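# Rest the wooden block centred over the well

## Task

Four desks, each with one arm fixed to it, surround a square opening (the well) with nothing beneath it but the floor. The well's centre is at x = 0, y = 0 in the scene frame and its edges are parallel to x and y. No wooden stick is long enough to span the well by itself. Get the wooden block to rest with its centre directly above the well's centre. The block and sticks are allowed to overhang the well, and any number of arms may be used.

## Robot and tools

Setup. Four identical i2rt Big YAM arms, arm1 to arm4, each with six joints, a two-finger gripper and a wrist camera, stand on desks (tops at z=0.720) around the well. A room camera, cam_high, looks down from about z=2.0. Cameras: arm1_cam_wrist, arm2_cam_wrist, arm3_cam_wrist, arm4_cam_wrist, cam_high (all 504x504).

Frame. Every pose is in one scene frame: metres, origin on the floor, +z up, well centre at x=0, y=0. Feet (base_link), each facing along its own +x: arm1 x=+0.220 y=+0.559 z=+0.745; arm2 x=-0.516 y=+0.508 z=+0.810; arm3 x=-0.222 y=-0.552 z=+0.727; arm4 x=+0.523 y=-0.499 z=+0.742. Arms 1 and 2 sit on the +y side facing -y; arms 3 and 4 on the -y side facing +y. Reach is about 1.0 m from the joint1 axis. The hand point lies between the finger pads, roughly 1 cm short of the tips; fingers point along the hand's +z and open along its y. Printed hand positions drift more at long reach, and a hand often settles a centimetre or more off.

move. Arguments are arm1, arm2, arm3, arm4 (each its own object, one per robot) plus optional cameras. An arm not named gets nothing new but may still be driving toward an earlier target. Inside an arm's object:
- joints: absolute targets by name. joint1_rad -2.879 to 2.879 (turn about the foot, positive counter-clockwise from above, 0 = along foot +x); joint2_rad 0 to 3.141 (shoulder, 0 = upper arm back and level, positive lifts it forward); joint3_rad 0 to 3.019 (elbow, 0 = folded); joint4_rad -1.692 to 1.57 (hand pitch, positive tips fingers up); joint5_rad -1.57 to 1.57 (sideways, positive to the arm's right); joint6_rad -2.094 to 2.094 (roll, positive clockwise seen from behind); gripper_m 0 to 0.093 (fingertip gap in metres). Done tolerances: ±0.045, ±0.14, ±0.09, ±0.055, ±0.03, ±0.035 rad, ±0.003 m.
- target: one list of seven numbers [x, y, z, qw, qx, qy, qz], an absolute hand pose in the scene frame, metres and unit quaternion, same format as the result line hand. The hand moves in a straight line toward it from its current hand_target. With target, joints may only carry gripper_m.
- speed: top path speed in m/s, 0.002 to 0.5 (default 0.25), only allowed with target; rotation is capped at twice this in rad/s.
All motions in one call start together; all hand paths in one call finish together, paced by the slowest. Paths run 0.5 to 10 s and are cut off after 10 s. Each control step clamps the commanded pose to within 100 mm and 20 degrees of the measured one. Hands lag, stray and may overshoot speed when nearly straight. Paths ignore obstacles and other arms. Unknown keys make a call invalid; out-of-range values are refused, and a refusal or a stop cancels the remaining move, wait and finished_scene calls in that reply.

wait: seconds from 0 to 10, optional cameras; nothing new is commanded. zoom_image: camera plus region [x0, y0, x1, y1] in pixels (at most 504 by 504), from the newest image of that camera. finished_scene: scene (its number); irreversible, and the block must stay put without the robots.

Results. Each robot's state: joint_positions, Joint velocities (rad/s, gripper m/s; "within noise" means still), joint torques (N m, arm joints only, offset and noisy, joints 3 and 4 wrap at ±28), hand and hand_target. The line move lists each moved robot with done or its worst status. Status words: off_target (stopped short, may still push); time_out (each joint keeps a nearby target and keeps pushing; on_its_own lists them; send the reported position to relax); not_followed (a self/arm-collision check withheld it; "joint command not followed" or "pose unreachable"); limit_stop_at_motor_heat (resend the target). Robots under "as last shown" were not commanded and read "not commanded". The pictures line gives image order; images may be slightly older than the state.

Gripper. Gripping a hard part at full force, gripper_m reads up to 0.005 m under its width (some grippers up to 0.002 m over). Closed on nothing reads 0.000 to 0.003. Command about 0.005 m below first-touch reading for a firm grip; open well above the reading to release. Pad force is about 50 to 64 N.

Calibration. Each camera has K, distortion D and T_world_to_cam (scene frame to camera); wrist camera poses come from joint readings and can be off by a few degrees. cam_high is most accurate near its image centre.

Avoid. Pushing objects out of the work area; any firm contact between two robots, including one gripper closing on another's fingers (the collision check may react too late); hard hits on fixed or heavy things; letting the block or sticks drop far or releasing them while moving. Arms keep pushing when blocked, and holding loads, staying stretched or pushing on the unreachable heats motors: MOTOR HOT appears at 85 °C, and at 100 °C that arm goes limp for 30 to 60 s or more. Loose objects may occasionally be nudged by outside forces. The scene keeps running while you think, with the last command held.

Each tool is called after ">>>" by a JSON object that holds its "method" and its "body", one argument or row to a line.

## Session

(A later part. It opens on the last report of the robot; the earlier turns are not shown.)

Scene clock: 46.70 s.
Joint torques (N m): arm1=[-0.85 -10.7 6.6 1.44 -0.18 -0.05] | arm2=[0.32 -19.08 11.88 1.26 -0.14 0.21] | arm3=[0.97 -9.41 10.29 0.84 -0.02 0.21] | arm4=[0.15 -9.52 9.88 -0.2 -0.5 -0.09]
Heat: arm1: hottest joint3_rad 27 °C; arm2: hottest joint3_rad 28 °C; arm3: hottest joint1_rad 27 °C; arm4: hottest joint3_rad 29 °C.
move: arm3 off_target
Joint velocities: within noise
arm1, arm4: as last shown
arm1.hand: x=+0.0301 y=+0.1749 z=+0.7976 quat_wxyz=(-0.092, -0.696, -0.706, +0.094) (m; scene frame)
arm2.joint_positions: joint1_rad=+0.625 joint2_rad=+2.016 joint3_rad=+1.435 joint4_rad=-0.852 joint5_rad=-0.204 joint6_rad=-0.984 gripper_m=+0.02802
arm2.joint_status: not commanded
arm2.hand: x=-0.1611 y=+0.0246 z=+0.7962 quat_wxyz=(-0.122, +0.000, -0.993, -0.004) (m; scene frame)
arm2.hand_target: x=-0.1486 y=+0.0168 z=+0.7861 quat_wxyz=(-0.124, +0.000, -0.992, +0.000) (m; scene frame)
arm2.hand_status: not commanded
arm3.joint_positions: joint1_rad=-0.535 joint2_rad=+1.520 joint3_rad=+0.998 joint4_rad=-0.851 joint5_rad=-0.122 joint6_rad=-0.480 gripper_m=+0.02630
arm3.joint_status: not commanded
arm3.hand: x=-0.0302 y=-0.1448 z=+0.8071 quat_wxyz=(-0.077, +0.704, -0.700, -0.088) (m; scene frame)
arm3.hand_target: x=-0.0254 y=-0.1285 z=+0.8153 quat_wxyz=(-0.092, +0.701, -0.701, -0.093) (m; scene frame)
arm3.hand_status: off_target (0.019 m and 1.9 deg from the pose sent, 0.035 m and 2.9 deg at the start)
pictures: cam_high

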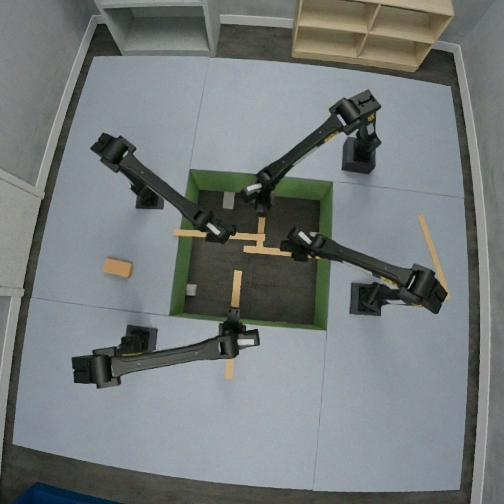

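>>> {"method": "move", "body": {
  "arm3": {"target":[-0.025,-0.128,0.803,-0.0923,0.701,-0.701,-0.0923],"speed":0.1},
  "arm4": {"target":[0.365,-0.019,0.800,0,0.9965,0,-0.0837],"speed":0.2},
  "cameras": ["cam_high","arm1_cam_wrist","arm3_cam_wrist"]
}}

>>> {"method": "zoom_image", "body": {
  "camera": "cam_high",
  "region": [200, 200, 300, 300]
}}

Scene clock: 49.40 s.
Joint torques (N m): arm1=[-0.79 -10.64 6.83 1.43 -0.18 -0.05] | arm2=[-0.09 -19.19 11.75 1.26 -0.19 0.21] | arm3=[0.91 -9.29 8.98 0.85 -0.01 0.21] | arm4=[0.38 -11.75 6.5 0.59 -0.19 0.18]
Heat: arm1: hottest joint3_rad 27 °C; arm2: hottest joint3_rad 28 °C; arm3: hottest joint1_rad 27 °C; arm4: hottest joint3_rad 29 °C.
move: arm3 done; arm4 done
Joint velocities: within noise
arm1.joint_positions: joint1_rad=-0.492 joint2_rad=+1.484 joint3_rad=+0.870 joint4_rad=-0.723 joint5_rad=-0.112 joint6_rad=-0.504 gripper_m=+0.02629
arm1.joint_status: not commanded
arm1.hand: x=+0.0309 y=+0.1763 z=+0.7963 quat_wxyz=(-0.092, -0.696, -0.706, +0.093) (m; scene frame)
arm1.hand_target: x=+0.0272 y=+0.1772 z=+0.7921 quat_wxyz=(-0.092, -0.701, -0.701, +0.092) (m; scene frame)
arm1.hand_status: not commanded
arm2.joint_positions: joint1_rad=+0.626 joint2_rad=+2.018 joint3_rad=+1.435 joint4_rad=-0.852 joint5_rad=-0.204 joint6_rad=-0.984 gripper_m=+0.02802
arm2.joint_status: not commanded
arm2.hand: x=-0.1604 y=+0.0254 z=+0.7954 quat_wxyz=(-0.122, +0.001, -0.993, -0.004) (m; scene frame)
arm2.hand_target: x=-0.1485 y=+0.0169 z=+0.7861 quat_wxyz=(-0.124, +0.000, -0.992, +0.000) (m; scene frame)
arm2.hand_status: not commanded
arm3.joint_positions: joint1_rad=-0.534 joint2_rad=+1.535 joint3_rad=+0.998 joint4_rad=-0.817 joint5_rad=-0.122 joint6_rad=-0.479 gripper_m=+0.02630
arm3.joint_status: not commanded
arm3.hand: x=-0.0269 y=-0.1382 z=+0.8027 quat_wxyz=(-0.086, +0.704, -0.699, -0.091) (m; scene frame)
arm3.hand_target: x=-0.0252 y=-0.1282 z=+0.8032 quat_wxyz=(-0.092, +0.701, -0.701, -0.092) (m; scene frame)
arm3.hand_status: done (0.010 m and 0.8 deg from the pose sent, 0.018 m and 1.9 deg at the start)
arm4.joint_positions: joint1_rad=+0.277 joint2_rad=+1.745 joint3_rad=+1.244 joint4_rad=-1.031 joint5_rad=-0.158 joint6_rad=-1.312 gripper_m=+0.02702
arm4.joint_status: not commanded
arm4.hand: x=+0.3693 y=-0.0232 z=+0.8026 quat_wxyz=(+0.004, +0.996, +0.002, -0.084) (m; scene frame)
arm4.hand_target: x=+0.3650 y=-0.0192 z=+0.8001 quat_wxyz=(+0.000, +0.996, +0.000, -0.084) (m; scene frame)
arm4.hand_status: done (0.007 m and 0.5 deg from the pose sent, 0.126 m and 5.2 deg at the start)
pictures: arm1_cam_wrist, arm3_cam_wrist, cam_high
camera_calibration:
arm1_cam_wrist: T_world_to_cam=[[-0.999748, -0.0220002, -0.00444177, 0.0389383], [-0.0221639, 0.93656, 0.349806, -0.439706], [-0.00353582, 0.349816, -0.936812, 0.812529], [0, 0, 0, 1]] pos_world=[0.0320559, 0.128431, 0.915171]
arm3_cam_wrist: T_world_to_cam=[[0.999835, 0.0162508, -0.00813746, 0.0364323], [0.0180982, -0.931217, 0.364016, -0.416497], [-0.00166217, -0.364103, -0.931357, 0.819538], [0, 0, 0, 1]] pos_world=[-0.0275263, -0.0900442, 0.915191]

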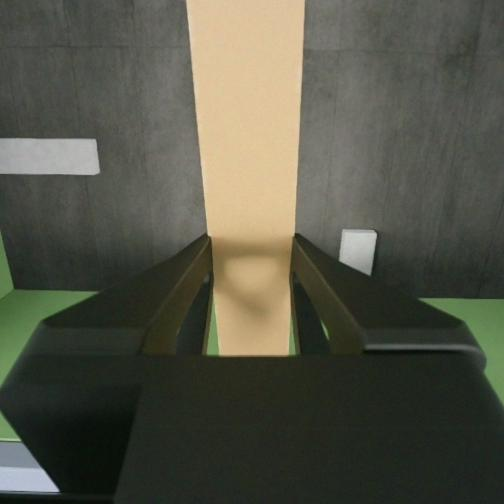

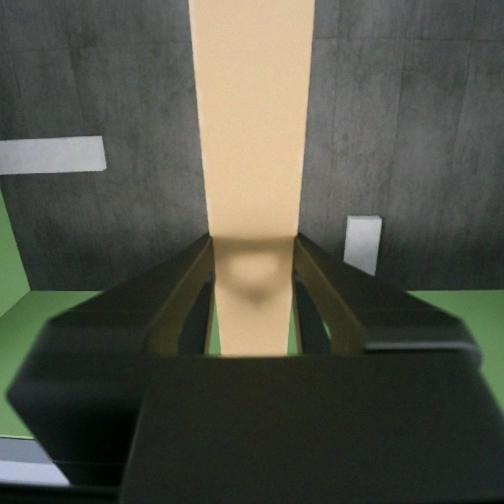

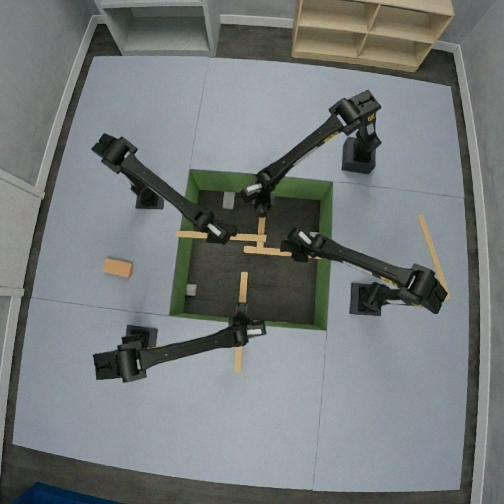

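Scaled by 5.040 from the camera's 504x504 image, which has a finer 720x720 frame.

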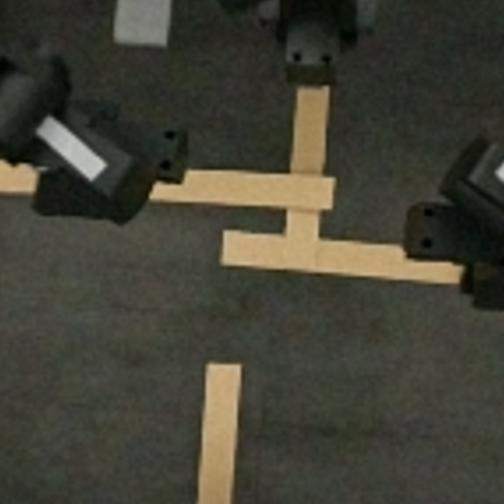

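>>> {"method": "move", "body": {
  "arm4": {"target":[0.33,-0.004,0.785,0,0.9965,0,-0.0837],"speed":0.2},
  "cameras": []
}}

>>> {"method": "move", "body": {
  "arm4": {"target":[0.260,-0.004,0.785,0,0.9965,0,-0.0837],"speed":0.12},
  "cameras": ["cam_high"]
}}

>>> {"method": "zoom_image", "body": {
  "camera": "cam_high",
  "region": [200, 200, 300, 300]
}}

Scene clock: 51.07 s.
Joint torques (N m): arm1=[-0.85 -10.7 6.82 1.43 -0.18 -0.05] | arm2=[0.5 -18.96 11.74 1.32 -0.17 0.16] | arm3=[0.91 -9.35 8.99 0.84 -0.01 0.21] | arm4=[-0.15 -11.99 8.46 0.58 -0.18 0.18]
Heat: arm1: hottest joint3_rad 27 °C; arm2: hottest joint3_rad 28 °C; arm3: hottest joint1_rad 27 °C; arm4: hottest joint3_rad 29 °C.
move: arm4 off_target
Joint velocities: within noise
arm1, arm2, arm3: as last shown
arm3.hand_target: x=-0.0252 y=-0.1282 z=+0.8031 quat_wxyz=(-0.092, +0.701, -0.701, -0.092) (m; scene frame)
arm4.joint_positions: joint1_rad=+0.341 joint2_rad=+1.814 joint3_rad=+1.273 joint4_rad=-1.008 joint5_rad=-0.155 joint6_rad=-1.255 gripper_m=+0.02702
arm4.joint_status: not commanded
arm4.hand: x=+0.3355 y=-0.0219 z=+0.7797 quat_wxyz=(+0.017, +0.997, +0.005, -0.080) (m; scene frame)
arm4.hand_target: x=+0.3303 y=-0.0045 z=+0.7854 quat_wxyz=(+0.000, +0.996, +0.000, -0.084) (m; scene frame)
arm4.hand_status: off_target (0.020 m and 2.0 deg from the pose sent, 0.047 m and 0.5 deg at the start)
pictures: none
No camera images: "cameras" was empty.

Scene clock: 52.43 s.
Joint torques (N m): arm1=[-0.85 -10.64 6.82 1.43 -0.18 -0.05] | arm2=[0.15 -19.25 11.96 1.33 -0.15 0.24] | arm3=[0.85 -9.35 8.98 0.87 -0.01 0.21] | arm4=[-0.15 -12.45 8.85 0.32 -0.16 0.19]
Heat: arm1: hottest joint3_rad 28 °C; arm2: hottest joint3_rad 28 °C; arm3: hottest joint1_rad 27 °C; arm4: hottest joint3_rad 29 °C.
move: arm4 off_target
Joint velocities: within noise
arm1, arm2, arm3: as last shown
arm4.joint_positions: joint1_rad=+0.465 joint2_rad=+1.866 joint3_rad=+1.357 joint4_rad=-1.008 joint5_rad=-0.146 joint6_rad=-1.132 gripper_m=+0.02702
arm4.joint_status: not commanded
arm4.hand: x=+0.2658 y=-0.0193 z=+0.7820 quat_wxyz=(+0.010, +0.997, +0.006, -0.080) (m; scene frame)
arm4.hand_target: x=+0.2603 y=-0.0045 z=+0.7853 quat_wxyz=(+0.000, +0.996, +0.000, -0.084) (m; scene frame)
arm4.hand_status: off_target (0.017 m and 1.4 deg from the pose sent, 0.078 m and 2.0 deg at the start)
pictures: cam_high

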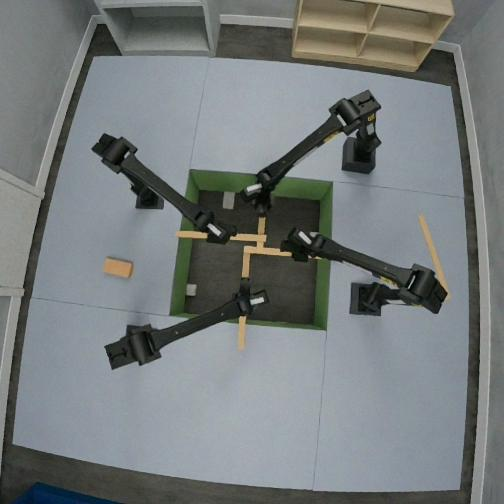

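Scaled by 5.040 from the camera's 504x504 image, which has a finer 720x720 frame.

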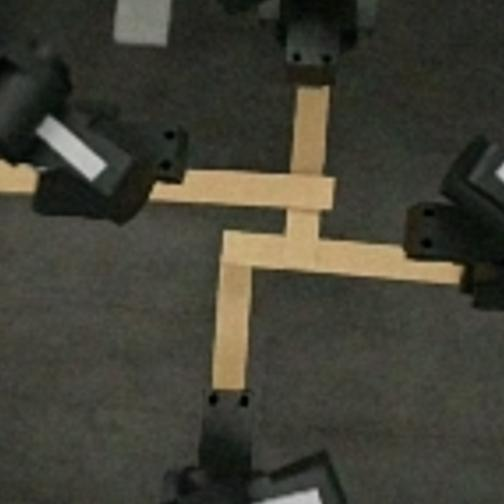

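>>> {"method": "move", "body": {
  "arm4": {"target":[0.238,0.001,0.787,0,0.9965,0,-0.0837],"speed":0.12},
  "cameras": ["cam_high"]
}}

>>> {"method": "zoom_image", "body": {
  "camera": "cam_high",
  "region": [210, 210, 280, 280]
}}

Scene clock: 53.97 s.
Joint torques (N m): arm1=[-0.85 -10.7 6.82 1.43 -0.18 -0.05] | arm2=[0.62 -19.6 11.88 1.24 -0.14 0.2] | arm3=[0.97 -9.29 8.96 0.85 -0.01 0.22] | arm4=[0.44 -13.1 8.98 -0.17 -0.17 0.16]
Heat: arm1: hottest joint3_rad 28 °C; arm2: hottest joint3_rad 28 °C; arm3: hottest joint1_rad 27 °C; arm4: hottest joint3_rad 29 °C.
move: arm4 off_target
Joint velocities: within noise
arm1, arm2, arm3: as last shown
arm4.joint_positions: joint1_rad=+0.492 joint2_rad=+1.895 joint3_rad=+1.408 joint4_rad=-1.011 joint5_rad=-0.144 joint6_rad=-1.101 gripper_m=+0.02702
arm4.joint_status: not commanded
arm4.hand: x=+0.2448 y=-0.0098 z=+0.7841 quat_wxyz=(+0.003, +0.997, +0.005, -0.083) (m; scene frame)
arm4.hand_target: x=+0.2381 y=+0.0007 z=+0.7871 quat_wxyz=(+0.000, +0.996, +0.000, -0.084) (m; scene frame)
arm4.hand_status: off_target (0.013 m and 0.7 deg from the pose sent, 0.035 m and 1.4 deg at the start)
pictures: cam_high

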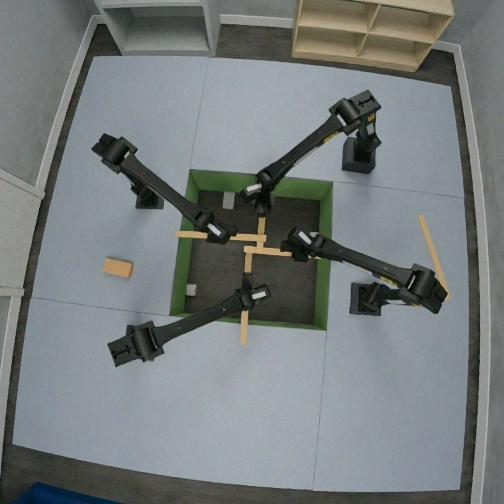

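Scaled by 7.200 from the camera's 504x504 image, which has a finer 720x720 frame.

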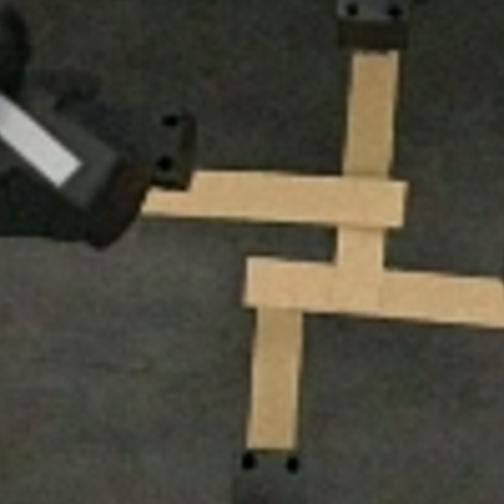

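>>> {"method": "move", "body": {
  "arm4": {"target":[0.224,-0.001,0.794,0,0.9945,0,-0.105],"speed":0.12},
  "cameras": ["cam_high"]
}}

>>> {"method": "zoom_image", "body": {
  "camera": "cam_high",
  "region": [210, 210, 280, 280]
}}

Scene clock: 55.27 s.
Joint torques (N m): arm1=[-0.85 -10.64 6.82 1.44 -0.18 -0.05] | arm2=[0.32 -18.67 11.73 1.28 -0.18 0.19] | arm3=[0.91 -9.29 8.96 0.84 -0.01 0.21] | arm4=[0.38 -13.51 8.95 0.2 -0.44 0.21]
Heat: arm1: hottest joint3_rad 28 °C; arm2: hottest joint3_rad 28 °C; arm3: hottest joint1_rad 27 °C; arm4: hottest joint3_rad 29 °C.
move: arm4 off_target
Joint velocities: within noise
arm1, arm2, arm3: as last shown
arm4.joint_positions: joint1_rad=+0.500 joint2_rad=+1.895 joint3_rad=+1.413 joint4_rad=-1.011 joint5_rad=-0.175 joint6_rad=-1.085 gripper_m=+0.02702
arm4.joint_status: not commanded
arm4.hand: x=+0.2353 y=-0.0127 z=+0.7867 quat_wxyz=(+0.009, +0.995, +0.002, -0.098) (m; scene frame)
arm4.hand_target: x=+0.2243 y=-0.0015 z=+0.7941 quat_wxyz=(+0.000, +0.994, +0.000, -0.105) (m; scene frame)
arm4.hand_status: off_target (0.018 m and 1.4 deg from the pose sent, 0.025 m and 2.6 deg at the start)
pictures: cam_high

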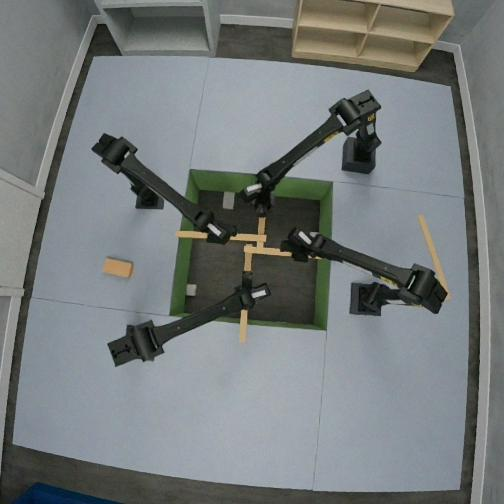

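Scaled by 7.200 from the camera's 504x504 image, which has a finer 720x720 frame.

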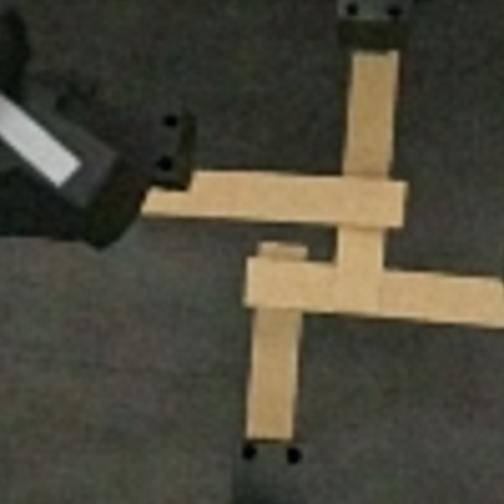

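>>> {"method": "move", "body": {
  "arm4": {"target":[0.222,0.001,0.806,0,0.9937,0,-0.112],"speed":0.12},
  "cameras": []
}}

>>> {"method": "move", "body": {
  "arm4": {"target":[0.200,0.001,0.808,0,0.9937,0,-0.112],"speed":0.08},
  "cameras": ["cam_high"]
}}

>>> {"method": "zoom_image", "body": {
  "camera": "cam_high",
  "region": [210, 210, 280, 280]
}}

Scene clock: 56.73 s.
Joint torques (N m): arm1=[-0.85 -10.64 6.82 1.43 -0.18 -0.05] | arm2=[0.73 -19.08 11.81 1.24 -0.11 0.16] | arm3=[0.91 -9.35 8.98 0.85 -0.01 0.21] | arm4=[0.38 -14.39 9.06 -0.21 -0.46 0.19]
Heat: arm1: hottest joint3_rad 28 °C; arm2: hottest joint3_rad 28 °C; arm3: hottest joint1_rad 27 °C; arm4: hottest joint3_rad 29 °C.
move: arm4 off_target
Joint velocities: within noise
arm1, arm2, arm3: as last shown
arm4.joint_positions: joint1_rad=+0.500 joint2_rad=+1.895 joint3_rad=+1.430 joint4_rad=-1.022 joint5_rad=-0.188 joint6_rad=-1.085 gripper_m=+0.02702
arm4.joint_status: not commanded
arm4.hand: x=+0.2314 y=-0.0098 z=+0.7931 quat_wxyz=(+0.010, +0.994, +0.002, -0.105) (m; scene frame)
arm4.hand_target: x=+0.2223 y=+0.0005 z=+0.8061 quat_wxyz=(+0.000, +0.994, +0.000, -0.112) (m; scene frame)
arm4.hand_status: off_target (0.019 m and 1.4 deg from the pose sent, 0.027 m and 1.9 deg at the start)
pictures: none
No camera images: "cameras" was empty.

Scene clock: 57.73 s.
Joint torques (N m): arm1=[-0.85 -10.64 6.82 1.42 -0.18 -0.05] | arm2=[-0.38 -18.96 11.92 1.43 -0.13 0.2] | arm3=[0.26 -9.29 8.95 0.85 0.01 0.21] | arm4=[0.73 -13.33 9.52 -0.03 -0.4 0.17]
Heat: arm1: hottest joint3_rad 28 °C; arm2: hottest joint3_rad 28 °C; arm3: hottest joint1_rad 27 °C; arm4: hottest joint3_rad 29 °C.
move: arm4 off_target
Joint velocities: within noise
arm1, arm2: as last shown
arm3.joint_positions: joint1_rad=-0.526 joint2_rad=+1.535 joint3_rad=+0.998 joint4_rad=-0.817 joint5_rad=-0.123 joint6_rad=-0.479 gripper_m=+0.02630
arm3.joint_status: not commanded
arm3.hand: x=-0.0304 y=-0.1366 z=+0.8025 quat_wxyz=(-0.085, +0.707, -0.697, -0.091) (m; scene frame)
arm3.hand_target: x=-0.0251 y=-0.1282 z=+0.8031 quat_wxyz=(-0.092, +0.701, -0.701, -0.093) (m; scene frame)
arm3.hand_status: not commanded
arm4.joint_positions: joint1_rad=+0.526 joint2_rad=+1.901 joint3_rad=+1.465 joint4_rad=-1.034 joint5_rad=-0.185 joint6_rad=-1.051 gripper_m=+0.02702
arm4.joint_status: not commanded
arm4.hand: x=+0.2135 y=-0.0079 z=+0.8023 quat_wxyz=(+0.005, +0.994, -0.001, -0.108) (m; scene frame)
arm4.hand_target: x=+0.2002 y=+0.0005 z=+0.8081 quat_wxyz=(+0.000, +0.994, +0.000, -0.112) (m; scene frame)
arm4.hand_status: off_target (0.017 m and 0.8 deg from the pose sent, 0.036 m and 1.4 deg at the start)
pictures: cam_high

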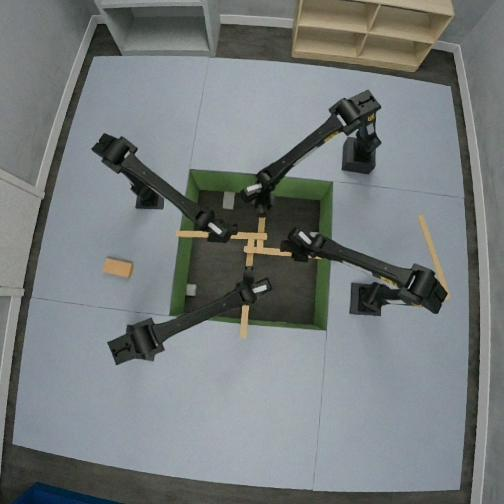

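Scaled by 7.200 from the camera's 504x504 image, which has a finer 720x720 frame.

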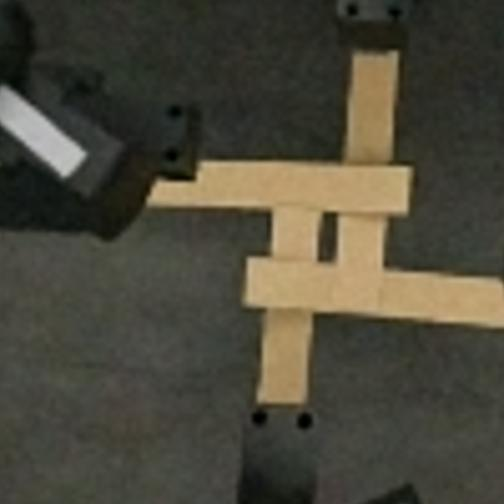

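>>> {"method": "move", "body": {
  "arm4": {"target":[0.226,0.001,0.806,0,0.9937,0,-0.112],"speed":0.12},
  "cameras": []
}}

>>> {"method": "move", "body": {
  "arm4": {"target":[0.224,0.001,0.822,0,0.992,0,-0.1262],"speed":0.12},
  "cameras": ["cam_high"]
}}

>>> {"method": "zoom_image", "body": {
  "camera": "cam_high",
  "region": [210, 210, 280, 280]
}}

Scene clock: 59.27 s.
Joint torques (N m): arm1=[-0.79 -10.64 6.82 1.44 -0.18 -0.05] | arm2=[0.21 -18.67 11.9 1.32 -0.13 0.2] | arm3=[0.21 -9.35 8.98 0.84 0.01 0.22] | arm4=[-0.38 -15.38 6.35 0.36 -0.47 -0.06]
Heat: arm1: hottest joint3_rad 28 °C; arm2: hottest joint2_rad 28 °C; arm3: hottest joint1_rad 27 °C; arm4: hottest joint3_rad 29 °C.
move: arm4 done
Joint velocities: within noise
arm1, arm2: as last shown
arm3.joint_positions: joint1_rad=-0.526 joint2_rad=+1.535 joint3_rad=+0.998 joint4_rad=-0.817 joint5_rad=-0.122 joint6_rad=-0.479 gripper_m=+0.02630
arm3.joint_status: not commanded
arm3.hand: x=-0.0303 y=-0.1366 z=+0.8025 quat_wxyz=(-0.085, +0.707, -0.697, -0.091) (m; scene frame)
arm3.hand_target: x=-0.0251 y=-0.1282 z=+0.8031 quat_wxyz=(-0.092, +0.701, -0.701, -0.092) (m; scene frame)
arm3.hand_status: not commanded
arm4.joint_positions: joint1_rad=+0.503 joint2_rad=+1.901 joint3_rad=+1.465 joint4_rad=-1.035 joint5_rad=-0.187 joint6_rad=-1.068 gripper_m=+0.02702
arm4.joint_status: not commanded
arm4.hand: x=+0.2245 y=-0.0012 z=+0.8023 quat_wxyz=(+0.003, +0.994, -0.004, -0.109) (m; scene frame)
arm4.hand_target: x=+0.2261 y=+0.0010 z=+0.8059 quat_wxyz=(+0.000, +0.994, +0.000, -0.112) (m; scene frame)
arm4.hand_status: done (0.005 m and 0.7 deg from the pose sent, 0.016 m and 0.8 deg at the start)
pictures: none
No camera images: "cameras" was empty.

Scene clock: 60.27 s.
Joint torques (N m): arm1=[-0.79 -10.64 6.82 1.43 -0.18 -0.05] | arm2=[0.56 -19.49 11.78 1.36 -0.14 0.21] | arm3=[0.26 -9.29 8.98 0.85 0.01 0.22] | arm4=[-0.67 -16.38 7.08 -0.05 -0.63 -0.08]
Heat: arm1: hottest joint3_rad 28 °C; arm2: hottest joint2_rad 28 °C; arm3: hottest joint1_rad 27 °C; arm4: hottest joint3_rad 29 °C.
move: arm4 off_target
Joint velocities: within noise
arm1.joint_positions: joint1_rad=-0.492 joint2_rad=+1.484 joint3_rad=+0.870 joint4_rad=-0.723 joint5_rad=-0.112 joint6_rad=-0.504 gripper_m=+0.02629
arm1.joint_status: not commanded
arm1.hand: x=+0.0309 y=+0.1763 z=+0.7963 quat_wxyz=(-0.092, -0.696, -0.706, +0.093) (m; scene frame)
arm1.hand_target: x=+0.0272 y=+0.1772 z=+0.7921 quat_wxyz=(-0.092, -0.701, -0.701, +0.092) (m; scene frame)
arm1.hand_status: not commanded
arm2.joint_positions: joint1_rad=+0.626 joint2_rad=+2.018 joint3_rad=+1.435 joint4_rad=-0.852 joint5_rad=-0.204 joint6_rad=-0.984 gripper_m=+0.02802
arm2.joint_status: not commanded
arm2.hand: x=-0.1604 y=+0.0254 z=+0.7954 quat_wxyz=(-0.122, +0.001, -0.993, -0.004) (m; scene frame)
arm2.hand_target: x=-0.1486 y=+0.0168 z=+0.7861 quat_wxyz=(-0.124, +0.000, -0.992, +0.000) (m; scene frame)
arm2.hand_status: not commanded
arm3: as last shown
arm4.joint_positions: joint1_rad=+0.502 joint2_rad=+1.893 joint3_rad=+1.465 joint4_rad=-1.042 joint5_rad=-0.210 joint6_rad=-1.069 gripper_m=+0.02702
arm4.joint_status: not commanded
arm4.hand: x=+0.2225 y=-0.0035 z=+0.8076 quat_wxyz=(+0.008, +0.993, -0.003, -0.119) (m; scene frame)
arm4.hand_target: x=+0.2241 y=+0.0009 z=+0.8218 quat_wxyz=(+0.000, +0.992, +0.000, -0.126) (m; scene frame)
arm4.hand_status: off_target (0.015 m and 1.3 deg from the pose sent, 0.020 m and 2.1 deg at the start)
pictures: cam_high

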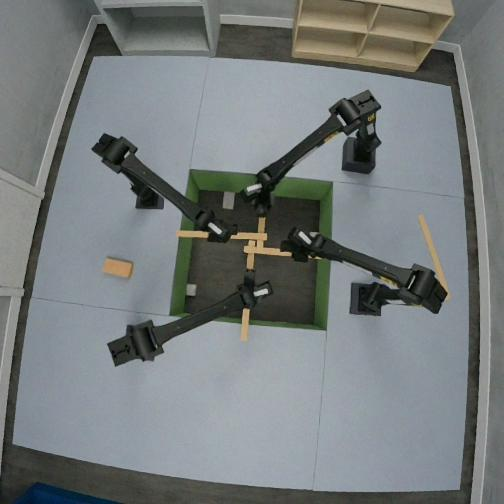

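Scaled by 7.200 from the camera's 504x504 image, which has a finer 720x720 frame.

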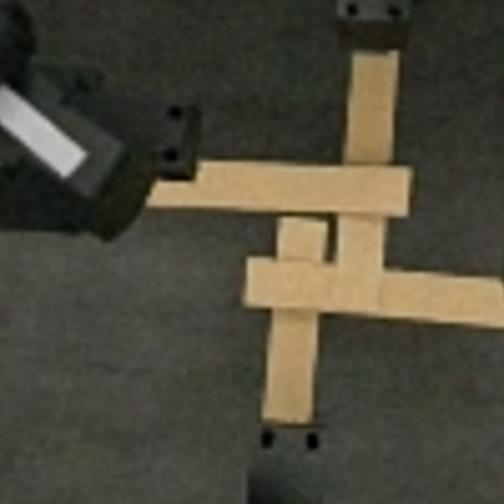

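>>> {"method": "move", "body": {
  "arm4": {"target":[0.226,-0.007,0.836,0,0.992,0,-0.1262],"speed":0.12},
  "cameras": ["cam_high"]
}}

>>> {"method": "zoom_image", "body": {
  "camera": "cam_high",
  "region": [210, 210, 280, 280]
}}

Scene clock: 61.50 s.
Joint torques (N m): arm1=[-0.85 -10.64 6.83 1.43 -0.17 -0.05] | arm2=[0.03 -19.49 11.55 1.24 -0.18 0.23] | arm3=[0.21 -9.29 8.99 0.8 -0.03 0.2] | arm4=[-0.32 -16.15 6.8 0.01 -0.61 -0.03]
Heat: arm1: hottest joint3_rad 28 °C; arm2: hottest joint2_rad 28 °C; arm3: hottest joint1_rad 27 °C; arm4: hottest joint3_rad 29 °C.
move: arm4 off_target
Joint velocities: within noise
arm1, arm3: as last shown
arm1.hand: x=+0.0310 y=+0.1762 z=+0.7963 quat_wxyz=(-0.092, -0.696, -0.706, +0.092) (m; scene frame)
arm2.joint_positions: joint1_rad=+0.627 joint2_rad=+2.018 joint3_rad=+1.438 joint4_rad=-0.852 joint5_rad=-0.204 joint6_rad=-0.984 gripper_m=+0.02803
arm2.joint_status: not commanded
arm2.hand: x=-0.1592 y=+0.0248 z=+0.7963 quat_wxyz=(-0.122, +0.002, -0.992, -0.003) (m; scene frame)
arm2.hand_target: x=-0.1485 y=+0.0168 z=+0.7862 quat_wxyz=(-0.124, +0.000, -0.992, +0.000) (m; scene frame)
arm2.hand_status: not commanded
arm3.joint_positions: joint1_rad=-0.526 joint2_rad=+1.535 joint3_rad=+0.998 joint4_rad=-0.816 joint5_rad=-0.122 joint6_rad=-0.478 gripper_m=+0.02630
arm3.hand: x=-0.0300 y=-0.1364 z=+0.8026 quat_wxyz=(-0.086, +0.706, -0.697, -0.091) (m; scene frame)
arm4.joint_positions: joint1_rad=+0.502 joint2_rad=+1.864 joint3_rad=+1.460 joint4_rad=-1.066 joint5_rad=-0.210 joint6_rad=-1.069 gripper_m=+0.02702
arm4.joint_status: not commanded
arm4.hand: x=+0.2253 y=-0.0088 z=+0.8213 quat_wxyz=(+0.008, +0.993, -0.003, -0.119) (m; scene frame)
arm4.hand_target: x=+0.2261 y=-0.0071 z=+0.8358 quat_wxyz=(+0.000, +0.992, +0.000, -0.126) (m; scene frame)
arm4.hand_status: off_target (0.015 m and 1.3 deg from the pose sent, 0.029 m and 1.3 deg at the start)
pictures: cam_high

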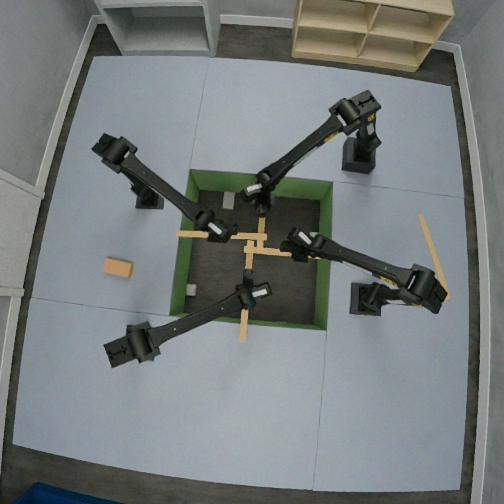

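Scaled by 7.200 from the camera's 504x504 image, which has a finer 720x720 frame.

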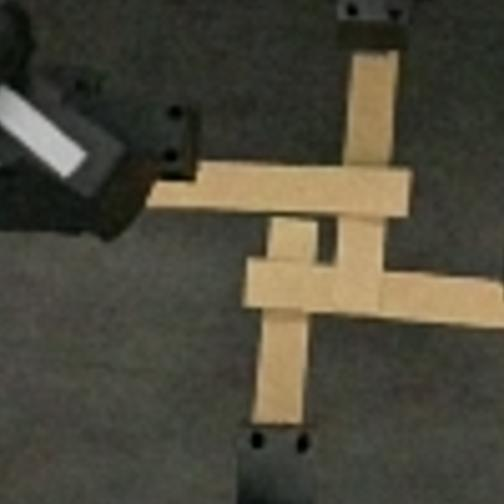

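>>> {"method": "move", "body": {
  "arm4": {"target":[0.206,-0.006,0.836,0,0.992,0,-0.1262],"speed":0.08},
  "cameras": ["cam_high"]
}}

>>> {"method": "zoom_image", "body": {
  "camera": "cam_high",
  "region": [210, 210, 280, 280]
}}

Scene clock: 62.83 s.
Joint torques (N m): arm1=[-0.79 -10.7 6.83 1.43 -0.17 -0.05] | arm2=[0.15 -18.78 11.73 1.29 -0.15 0.17] | arm3=[0.21 -9.23 8.98 0.83 -0.03 0.2] | arm4=[0.5 -14.45 9.16 0.05 -0.63 0.18]
Heat: arm1: hottest joint3_rad 28 °C; arm2: hottest joint2_rad 28 °C; arm3: hottest joint1_rad 27 °C; arm4: hottest joint3_rad 30 °C.
move: arm4 off_target
Joint velocities: within noise
arm1, arm2, arm3: as last shown
arm4.joint_positions: joint1_rad=+0.521 joint2_rad=+1.864 joint3_rad=+1.460 joint4_rad=-1.071 joint5_rad=-0.206 joint6_rad=-1.058 gripper_m=+0.02702
arm4.joint_status: not commanded
arm4.hand: x=+0.2171 y=-0.0156 z=+0.8212 quat_wxyz=(+0.011, +0.993, +0.000, -0.116) (m; scene frame)
arm4.hand_target: x=+0.2063 y=-0.0066 z=+0.8361 quat_wxyz=(+0.000, +0.992, +0.000, -0.126) (m; scene frame)
arm4.hand_status: off_target (0.021 m and 1.8 deg from the pose sent, 0.024 m and 1.3 deg at the start)
pictures: cam_high

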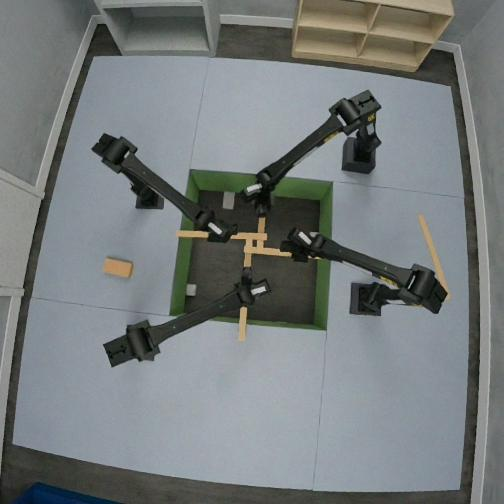

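Scaled by 7.200 from the camera's 504x504 image, which has a finer 720x720 frame.

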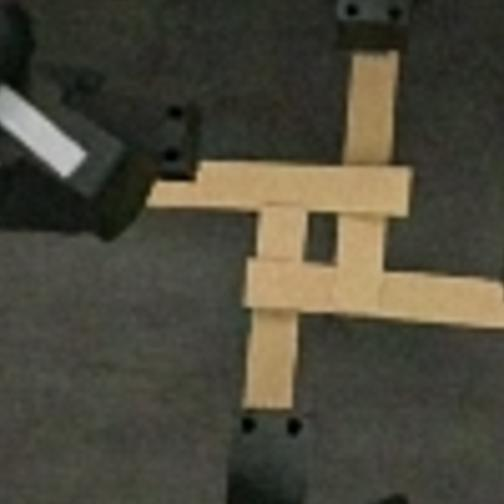

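>>> {"method": "zoom_image", "body": {
  "camera": "cam_high",
  "region": [235, 225, 270, 260]
}}

Scaled by 14.400 from the camera's 504x504 image, which has a finer 720x720 frame.

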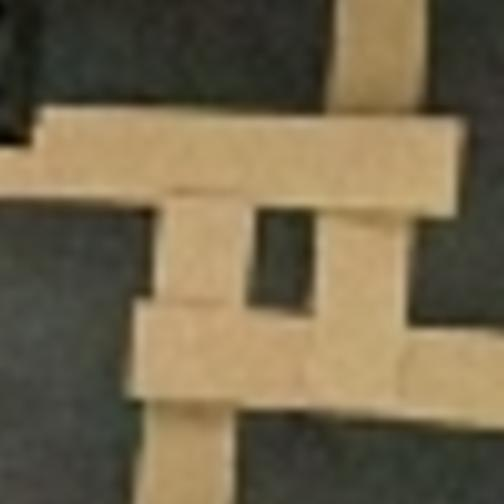

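>>> {"method": "move", "body": {
  "arm4": {"target":[0.179,-0.003,0.836,0,0.992,0,-0.1262],"speed":0.08},
  "cameras": ["cam_high"]
}}

>>> {"method": "zoom_image", "body": {
  "camera": "cam_high",
  "region": [235, 225, 270, 260]
}}

Scene clock: 64.70 s.
Joint torques (N m): arm1=[-0.85 -10.64 6.82 1.43 -0.16 -0.05] | arm2=[-0.15 -19.31 11.79 1.31 -0.17 0.18] | arm3=[-0.56 -9.35 8.98 0.81 0.04 0.25] | arm4=[0.03 -14.1 10.06 0.17 -0.66 0.2]
Heat: arm1: hottest joint3_rad 28 °C; arm2: hottest joint3_rad 29 °C; arm3: hottest joint1_rad 27 °C; arm4: hottest joint3_rad 30 °C.
move: arm4 off_target
Joint velocities: within noise
arm1, arm2: as last shown
arm3.joint_positions: joint1_rad=-0.517 joint2_rad=+1.535 joint3_rad=+0.998 joint4_rad=-0.816 joint5_rad=-0.123 joint6_rad=-0.483 gripper_m=+0.02630
arm3.joint_status: not commanded
arm3.hand: x=-0.0343 y=-0.1344 z=+0.8025 quat_wxyz=(-0.085, +0.711, -0.692, -0.092) (m; scene frame)
arm3.hand_target: x=-0.0251 y=-0.1282 z=+0.8030 quat_wxyz=(-0.092, +0.701, -0.701, -0.092) (m; scene frame)
arm3.hand_status: not commanded
arm4.joint_positions: joint1_rad=+0.564 joint2_rad=+1.890 joint3_rad=+1.506 joint4_rad=-1.085 joint5_rad=-0.200 joint6_rad=-1.020 gripper_m=+0.02702
arm4.joint_status: not commanded
arm4.hand: x=+0.1910 y=-0.0173 z=+0.8237 quat_wxyz=(+0.012, +0.993, +0.003, -0.114) (m; scene frame)
arm4.hand_target: x=+0.1794 y=-0.0038 z=+0.8364 quat_wxyz=(+0.000, +0.992, +0.000, -0.127) (m; scene frame)
arm4.hand_status: off_target (0.022 m and 1.9 deg from the pose sent, 0.043 m and 1.7 deg at the start)
pictures: cam_high

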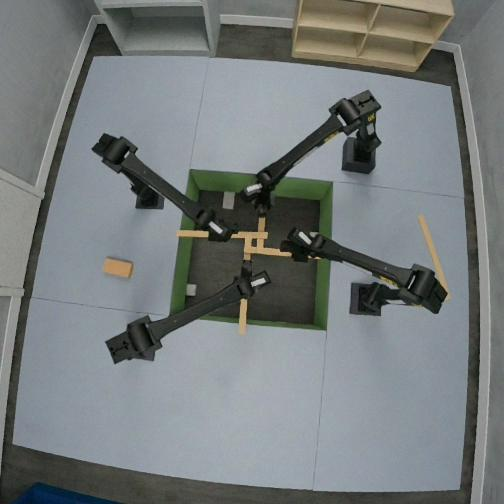

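Scaled by 14.400 from the camera's 504x504 image, which has a finer 720x720 frame.

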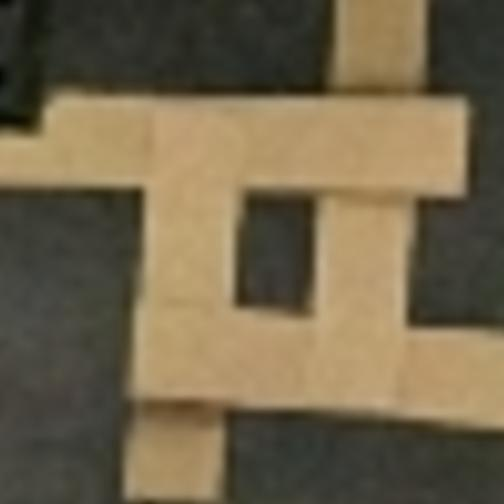

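>>> {"method": "move", "body": {
  "arm4": {"target":[0.180,-0.001,0.808,0,0.9937,0,-0.112],"speed":0.08},
  "cameras": ["cam_high"]
}}

>>> {"method": "zoom_image", "body": {
  "camera": "cam_high",
  "region": [235, 225, 270, 260]
}}

Scene clock: 66.03 s.
Joint torques (N m): arm1=[-0.85 -10.64 6.82 1.43 -0.16 -0.05] | arm2=[0.73 -19.43 11.58 1.29 -0.19 0.22] | arm3=[-0.62 -9.35 8.96 0.8 0.02 0.23] | arm4=[0.44 -13.63 8.91 0.77 -0.15 0.19]
Heat: arm1: hottest joint3_rad 28 °C; arm2: hottest joint3_rad 29 °C; arm3: hottest joint1_rad 27 °C; arm4: hottest joint3_rad 30 °C.
move: arm4 off_target
Joint velocities: within noise
arm1, arm3: as last shown
arm2.joint_positions: joint1_rad=+0.627 joint2_rad=+2.018 joint3_rad=+1.438 joint4_rad=-0.851 joint5_rad=-0.204 joint6_rad=-0.984 gripper_m=+0.02803
arm2.joint_status: not commanded
arm2.hand: x=-0.1591 y=+0.0246 z=+0.7961 quat_wxyz=(-0.122, +0.002, -0.992, -0.003) (m; scene frame)
arm2.hand_target: x=-0.1484 y=+0.0167 z=+0.7864 quat_wxyz=(-0.124, +0.000, -0.992, +0.000) (m; scene frame)
arm2.hand_status: not commanded
arm3.joint_positions: joint1_rad=-0.517 joint2_rad=+1.535 joint3_rad=+0.998 joint4_rad=-0.816 joint5_rad=-0.123 joint6_rad=-0.482 gripper_m=+0.02630
arm3.hand: x=-0.0342 y=-0.1345 z=+0.8024 quat_wxyz=(-0.085, +0.711, -0.692, -0.092) (m; scene frame)
arm4.joint_positions: joint1_rad=+0.564 joint2_rad=+1.920 joint3_rad=+1.506 joint4_rad=-1.063 joint5_rad=-0.187 joint6_rad=-1.020 gripper_m=+0.02702
arm4.joint_status: not commanded
arm4.hand: x=+0.1910 y=-0.0131 z=+0.8063 quat_wxyz=(+0.012, +0.994, +0.002, -0.106) (m; scene frame)
arm4.hand_target: x=+0.1803 y=-0.0014 z=+0.8083 quat_wxyz=(+0.000, +0.994, +0.000, -0.112) (m; scene frame)
arm4.hand_status: off_target (0.016 m and 1.5 deg from the pose sent, 0.025 m and 1.4 deg at the start)
pictures: cam_high

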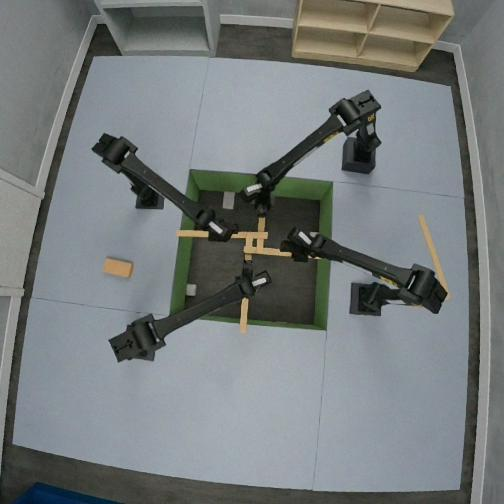

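Scaled by 14.400 from the camera's 504x504 image, which has a finer 720x720 frame.

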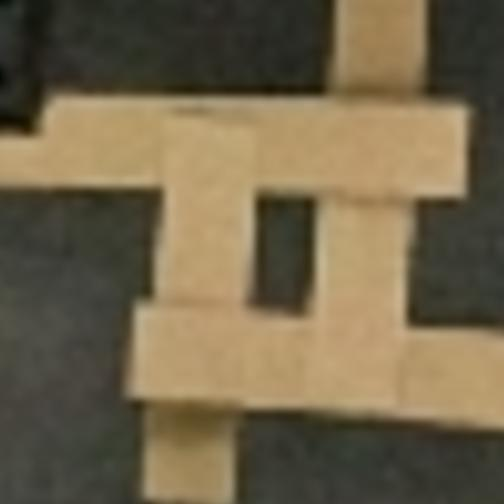

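>>> {"method": "move", "body": {
  "arm4": {"target":[0.176,-0.003,0.791,0,0.9937,0,-0.112],"speed":0.08},
  "cameras": ["cam_high"]
}}

>>> {"method": "zoom_image", "body": {
  "camera": "cam_high",
  "region": [235, 225, 270, 260]
}}

Scene clock: 67.37 s.
Joint torques (N m): arm1=[-0.79 -10.7 6.82 1.43 -0.17 -0.05] | arm2=[1.03 -19.37 11.79 1.32 -0.19 0.22] | arm3=[-0.56 -9.47 8.95 0.79 0.03 0.23] | arm4=[0.73 -13.39 7.51 0.88 -0.13 0.24]
Heat: arm1: hottest joint3_rad 28 °C; arm2: hottest joint3_rad 29 °C; arm3: hottest joint1_rad 27 °C; arm4: hottest joint3_rad 30 °C.
move: arm4 off_target
Joint velocities: within noise
arm1: as last shown
arm1.hand: x=+0.0310 y=+0.1763 z=+0.7962 quat_wxyz=(-0.092, -0.696, -0.706, +0.092) (m; scene frame)
arm1.hand_target: x=+0.0272 y=+0.1771 z=+0.7921 quat_wxyz=(-0.092, -0.701, -0.701, +0.092) (m; scene frame)
arm2.joint_positions: joint1_rad=+0.627 joint2_rad=+2.020 joint3_rad=+1.438 joint4_rad=-0.851 joint5_rad=-0.204 joint6_rad=-0.984 gripper_m=+0.02803
arm2.joint_status: not commanded
arm2.hand: x=-0.1593 y=+0.0248 z=+0.7948 quat_wxyz=(-0.122, +0.002, -0.993, -0.004) (m; scene frame)
arm2.hand_target: x=-0.1484 y=+0.0168 z=+0.7864 quat_wxyz=(-0.124, +0.000, -0.992, +0.000) (m; scene frame)
arm2.hand_status: not commanded
arm3.joint_positions: joint1_rad=-0.517 joint2_rad=+1.536 joint3_rad=+0.998 joint4_rad=-0.816 joint5_rad=-0.123 joint6_rad=-0.482 gripper_m=+0.02630
arm3.joint_status: not commanded
arm3.hand: x=-0.0342 y=-0.1345 z=+0.8019 quat_wxyz=(-0.085, +0.711, -0.692, -0.091) (m; scene frame)
arm3.hand_target: x=-0.0251 y=-0.1282 z=+0.8031 quat_wxyz=(-0.092, +0.701, -0.701, -0.092) (m; scene frame)
arm3.hand_status: not commanded
arm4.joint_positions: joint1_rad=+0.569 joint2_rad=+1.935 joint3_rad=+1.506 joint4_rad=-1.025 joint5_rad=-0.187 joint6_rad=-1.016 gripper_m=+0.02702
arm4.joint_status: not commanded
arm4.hand: x=+0.1842 y=-0.0077 z=+0.7990 quat_wxyz=(+0.002, +0.994, +0.004, -0.112) (m; scene frame)
arm4.hand_target: x=+0.1762 y=-0.0032 z=+0.7911 quat_wxyz=(+0.000, +0.994, +0.000, -0.112) (m; scene frame)
arm4.hand_status: off_target (0.012 m and 0.5 deg from the pose sent, 0.024 m and 1.5 deg at the start)
pictures: cam_high

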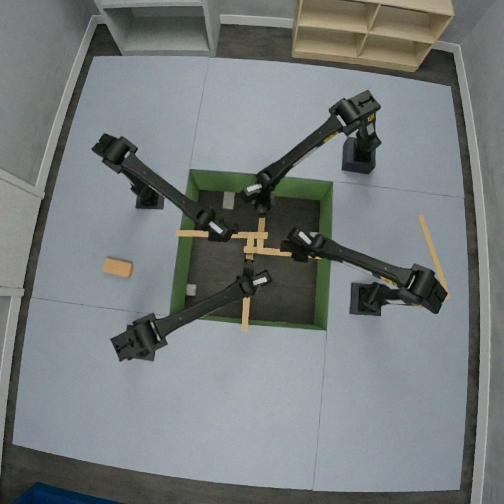

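Scaled by 14.400 from the camera's 504x504 image, which has a finer 720x720 frame.

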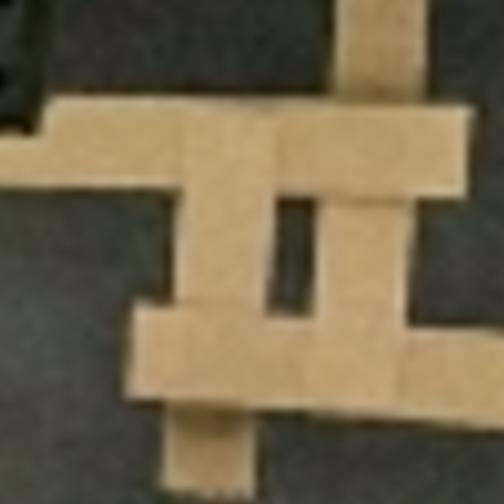

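>>> {"method": "move", "body": {
  "arm4": {"target":[0.176,-0.015,0.799,0,0.9937,0,-0.112],"speed":0.08},
  "cameras": ["cam_high"]
}}

>>> {"method": "zoom_image", "body": {
  "camera": "cam_high",
  "region": [235, 225, 270, 260]
}}

Scene clock: 68.53 s.
Joint torques (N m): arm1=[-0.79 -10.7 6.82 1.42 -0.17 -0.05] | arm2=[0.56 -19.55 11.6 1.1 -0.12 0.19] | arm3=[-0.56 -9.47 8.96 0.81 0.02 0.24] | arm4=[0.56 -15.74 5.91 0.8 -0.12 0.21]
Heat: arm1: hottest joint3_rad 28 °C; arm2: hottest joint3_rad 29 °C; arm3: hottest joint1_rad 27 °C; arm4: hottest joint3_rad 30 °C.
move: arm4 done
Joint velocities: within noise
arm1.joint_positions: joint1_rad=-0.492 joint2_rad=+1.485 joint3_rad=+0.870 joint4_rad=-0.723 joint5_rad=-0.112 joint6_rad=-0.504 gripper_m=+0.02629
arm1.joint_status: not commanded
arm1.hand: x=+0.0310 y=+0.1763 z=+0.7960 quat_wxyz=(-0.092, -0.696, -0.706, +0.092) (m; scene frame)
arm1.hand_target: x=+0.0272 y=+0.1772 z=+0.7921 quat_wxyz=(-0.092, -0.701, -0.701, +0.092) (m; scene frame)
arm1.hand_status: not commanded
arm2.joint_positions: joint1_rad=+0.627 joint2_rad=+2.021 joint3_rad=+1.438 joint4_rad=-0.851 joint5_rad=-0.203 joint6_rad=-0.984 gripper_m=+0.02803
arm2.joint_status: not commanded
arm2.hand: x=-0.1594 y=+0.0248 z=+0.7946 quat_wxyz=(-0.121, +0.002, -0.993, -0.004) (m; scene frame)
arm2.hand_target: x=-0.1484 y=+0.0167 z=+0.7864 quat_wxyz=(-0.124, +0.000, -0.992, +0.000) (m; scene frame)
arm2.hand_status: not commanded
arm3.joint_positions: joint1_rad=-0.517 joint2_rad=+1.537 joint3_rad=+0.998 joint4_rad=-0.816 joint5_rad=-0.123 joint6_rad=-0.482 gripper_m=+0.02630
arm3.joint_status: not commanded
arm3.hand: x=-0.0342 y=-0.1345 z=+0.8018 quat_wxyz=(-0.085, +0.711, -0.692, -0.091) (m; scene frame)
arm3.hand_target: x=-0.0251 y=-0.1282 z=+0.8030 quat_wxyz=(-0.092, +0.701, -0.701, -0.092) (m; scene frame)
arm3.hand_status: not commanded
arm4.joint_positions: joint1_rad=+0.579 joint2_rad=+1.933 joint3_rad=+1.500 joint4_rad=-1.025 joint5_rad=-0.185 joint6_rad=-1.003 gripper_m=+0.02702
arm4.joint_status: not commanded
arm4.hand: x=+0.1805 y=-0.0129 z=+0.7982 quat_wxyz=(+0.005, +0.994, +0.002, -0.111) (m; scene frame)
arm4.hand_target: x=+0.1760 y=-0.0150 z=+0.7990 quat_wxyz=(+0.000, +0.994, +0.000, -0.112) (m; scene frame)
arm4.hand_status: done (0.005 m and 0.6 deg from the pose sent, 0.011 m and 0.5 deg at the start)
pictures: cam_high

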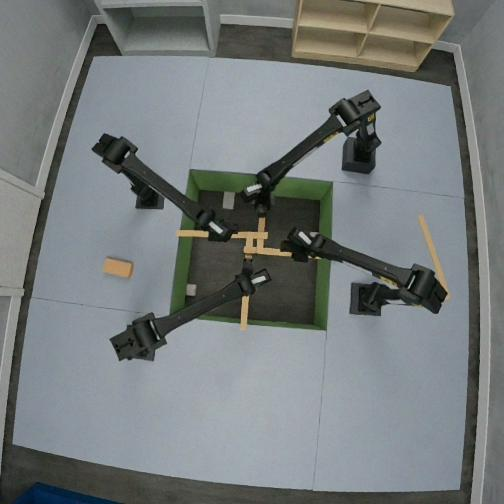

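Scaled by 14.400 from the camera's 504x504 image, which has a finer 720x720 frame.

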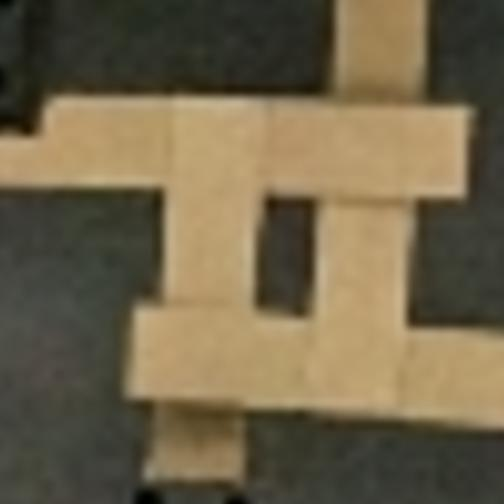

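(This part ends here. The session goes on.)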